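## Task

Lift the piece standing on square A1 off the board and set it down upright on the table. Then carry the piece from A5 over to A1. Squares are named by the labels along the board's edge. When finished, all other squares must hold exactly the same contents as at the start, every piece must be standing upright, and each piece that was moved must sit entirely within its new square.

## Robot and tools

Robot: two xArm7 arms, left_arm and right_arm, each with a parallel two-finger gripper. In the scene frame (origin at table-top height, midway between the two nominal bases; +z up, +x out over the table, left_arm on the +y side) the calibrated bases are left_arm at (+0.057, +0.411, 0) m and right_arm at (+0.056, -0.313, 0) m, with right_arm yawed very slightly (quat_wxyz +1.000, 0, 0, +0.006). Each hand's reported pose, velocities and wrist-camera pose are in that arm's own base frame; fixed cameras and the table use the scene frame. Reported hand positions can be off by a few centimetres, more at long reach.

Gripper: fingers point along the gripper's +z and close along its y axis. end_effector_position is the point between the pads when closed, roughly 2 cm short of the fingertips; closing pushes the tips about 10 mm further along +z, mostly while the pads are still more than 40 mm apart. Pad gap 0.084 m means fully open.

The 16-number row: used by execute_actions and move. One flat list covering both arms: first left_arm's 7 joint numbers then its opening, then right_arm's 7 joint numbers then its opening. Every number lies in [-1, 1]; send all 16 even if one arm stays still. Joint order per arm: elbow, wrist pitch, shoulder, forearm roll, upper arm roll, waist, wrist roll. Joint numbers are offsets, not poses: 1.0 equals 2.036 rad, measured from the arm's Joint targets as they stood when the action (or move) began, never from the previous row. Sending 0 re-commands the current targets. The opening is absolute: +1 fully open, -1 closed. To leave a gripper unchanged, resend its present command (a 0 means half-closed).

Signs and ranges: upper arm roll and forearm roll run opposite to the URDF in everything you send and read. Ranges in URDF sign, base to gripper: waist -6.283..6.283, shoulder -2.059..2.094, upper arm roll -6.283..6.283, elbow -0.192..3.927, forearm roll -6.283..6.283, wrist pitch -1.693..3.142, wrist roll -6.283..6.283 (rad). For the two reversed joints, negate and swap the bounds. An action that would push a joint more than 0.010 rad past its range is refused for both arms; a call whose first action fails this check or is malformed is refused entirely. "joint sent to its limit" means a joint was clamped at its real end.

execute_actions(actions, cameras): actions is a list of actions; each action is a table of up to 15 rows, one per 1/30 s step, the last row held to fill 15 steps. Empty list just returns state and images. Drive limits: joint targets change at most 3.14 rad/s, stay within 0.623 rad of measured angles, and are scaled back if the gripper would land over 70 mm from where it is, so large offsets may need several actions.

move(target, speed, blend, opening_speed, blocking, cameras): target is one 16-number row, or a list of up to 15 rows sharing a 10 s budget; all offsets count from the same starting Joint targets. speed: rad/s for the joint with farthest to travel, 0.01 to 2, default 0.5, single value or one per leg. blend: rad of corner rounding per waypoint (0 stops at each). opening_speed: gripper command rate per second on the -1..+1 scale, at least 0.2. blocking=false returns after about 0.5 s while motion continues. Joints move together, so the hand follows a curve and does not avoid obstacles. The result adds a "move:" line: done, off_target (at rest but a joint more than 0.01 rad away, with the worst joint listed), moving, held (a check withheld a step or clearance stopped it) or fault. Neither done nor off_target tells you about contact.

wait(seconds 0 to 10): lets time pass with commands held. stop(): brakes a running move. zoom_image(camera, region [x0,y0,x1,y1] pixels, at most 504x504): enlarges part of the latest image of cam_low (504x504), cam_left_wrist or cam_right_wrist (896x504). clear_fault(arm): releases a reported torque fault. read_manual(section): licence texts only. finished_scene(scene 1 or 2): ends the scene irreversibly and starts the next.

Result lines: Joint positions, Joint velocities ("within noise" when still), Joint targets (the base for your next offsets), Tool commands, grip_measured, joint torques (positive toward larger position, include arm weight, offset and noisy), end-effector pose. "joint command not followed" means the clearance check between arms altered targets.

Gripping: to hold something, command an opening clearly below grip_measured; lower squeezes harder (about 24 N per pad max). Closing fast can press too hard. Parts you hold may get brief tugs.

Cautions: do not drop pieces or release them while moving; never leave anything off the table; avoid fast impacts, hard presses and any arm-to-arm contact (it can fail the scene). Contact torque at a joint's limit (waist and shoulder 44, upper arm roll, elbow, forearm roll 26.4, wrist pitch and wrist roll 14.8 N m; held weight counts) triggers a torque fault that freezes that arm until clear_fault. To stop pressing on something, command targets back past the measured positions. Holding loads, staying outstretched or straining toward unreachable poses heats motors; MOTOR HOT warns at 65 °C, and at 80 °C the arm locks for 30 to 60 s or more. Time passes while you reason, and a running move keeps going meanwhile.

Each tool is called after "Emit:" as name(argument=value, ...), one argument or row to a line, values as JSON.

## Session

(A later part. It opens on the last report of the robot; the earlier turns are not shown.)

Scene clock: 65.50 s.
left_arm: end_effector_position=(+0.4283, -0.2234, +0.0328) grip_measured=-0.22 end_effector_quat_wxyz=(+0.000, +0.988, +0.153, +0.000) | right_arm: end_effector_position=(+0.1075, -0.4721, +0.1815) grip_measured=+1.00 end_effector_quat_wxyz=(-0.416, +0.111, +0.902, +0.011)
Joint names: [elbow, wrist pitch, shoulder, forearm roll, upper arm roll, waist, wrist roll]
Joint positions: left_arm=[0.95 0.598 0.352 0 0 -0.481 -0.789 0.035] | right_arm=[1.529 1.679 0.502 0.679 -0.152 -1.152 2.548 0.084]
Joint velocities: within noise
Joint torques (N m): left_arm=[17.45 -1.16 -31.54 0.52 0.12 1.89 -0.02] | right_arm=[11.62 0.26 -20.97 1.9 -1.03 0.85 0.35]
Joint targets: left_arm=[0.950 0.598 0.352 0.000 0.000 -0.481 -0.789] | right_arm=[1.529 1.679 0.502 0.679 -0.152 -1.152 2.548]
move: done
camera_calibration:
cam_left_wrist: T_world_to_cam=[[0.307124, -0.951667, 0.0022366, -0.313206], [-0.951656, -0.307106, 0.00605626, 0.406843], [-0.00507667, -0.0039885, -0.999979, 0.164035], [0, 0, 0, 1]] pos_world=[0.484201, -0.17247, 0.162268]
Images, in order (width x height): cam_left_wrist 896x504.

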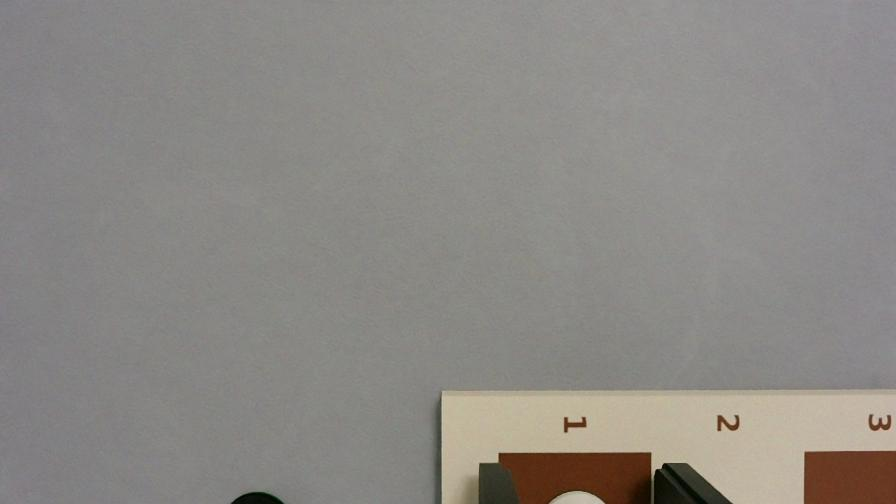

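Emit:
move(
  target=[
    [0.01642, 0.08596, -0.06954, 0, 0, 0, 0, -0.2, 0, 0, 0, 0, 0, 0, 0, 1],
    [0.04909, 0.16613, -0.11704, 0, 0, 0, 0, -0.2, 0, 0, 0, 0, 0, 0, 0, 1],
  ],
  speed=[0.15, 0.3],
  blend=0.03,
  cameras=["cam_left_wrist", "cam_low"],
)

Emit:
zoom_image(
  camera="cam_left_wrist",
  region=[220, 324, 720, 504],
)

Emit:
zoom_image(
  camera="cam_low",
  region=[160, 240, 260, 300],
)

Scene clock: 69.37 s.
left_arm: end_effector_position=(+0.4283, -0.2234, +0.1597) grip_measured=-0.22 end_effector_quat_wxyz=(+0.000, +0.988, +0.153, +0.000) | right_arm: end_effector_position=(+0.1075, -0.4721, +0.1815) grip_measured=+1.00 end_effector_quat_wxyz=(-0.416, +0.111, +0.902, +0.011)
Joint names: [elbow, wrist pitch, shoulder, forearm roll, upper arm roll, waist, wrist roll]
Joint positions: left_arm=[1.05 0.936 0.114 0 0 -0.481 -0.789 0.035] | right_arm=[1.529 1.679 0.502 0.679 -0.152 -1.152 2.548 0.084]
Joint velocities: within noise
Joint torques (N m): left_arm=[21 -1.07 -28.02 0.45 0.01 1.77 -0.12] | right_arm=[11.55 0.34 -21.05 1.79 -0.94 0.77 0.33]
Joint targets: left_arm=[1.050 0.936 0.114 0.000 0.000 -0.481 -0.789] | right_arm=[1.529 1.679 0.502 0.679 -0.152 -1.152 2.548]
move: done
camera_calibration:
cam_left_wrist: T_world_to_cam=[[0.307069, -0.951685, 0.00218908, -0.313513], [-0.951673, -0.307051, 0.00612439, 0.406118], [-0.00515633, -0.0039639, -0.999979, 0.291021], [0, 0, 0, 1]] pos_world=[0.484263, -0.172513, 0.289214]
Images, in order (width x height): cam_low 504x504, cam_left_wrist 896x504.

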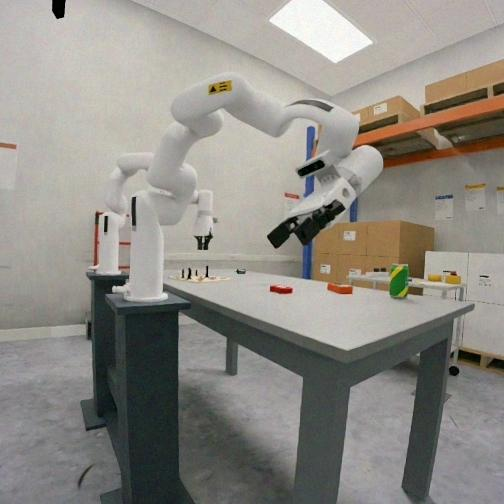

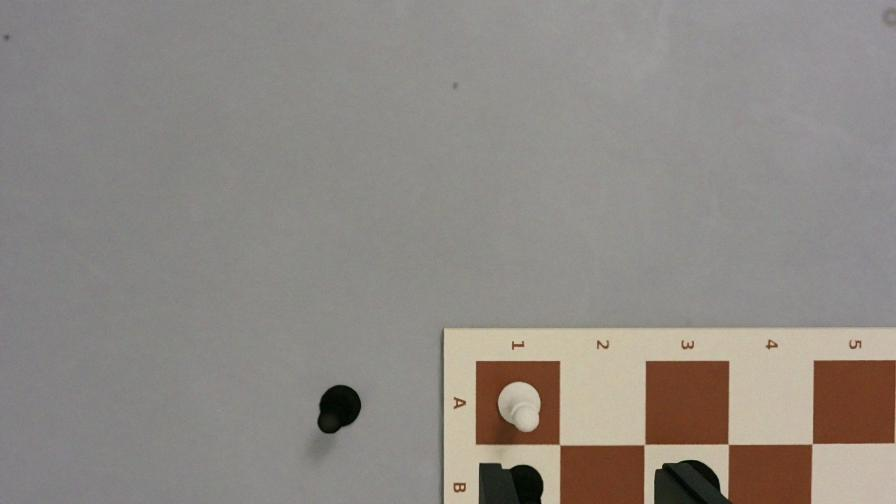

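Scaled by 1.008 from the camera's 896x504 image, which has a finer 1280x720 frame.

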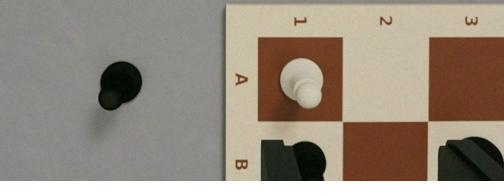

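Scaled by 5.040 from the camera's 504x504 image, which has a finer 720x720 frame.

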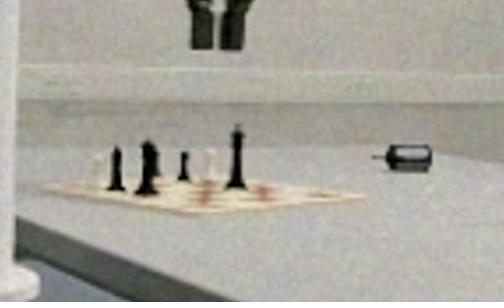

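Emit:
finished_scene(
  scene=2,
)

The scene is finished: the task was done.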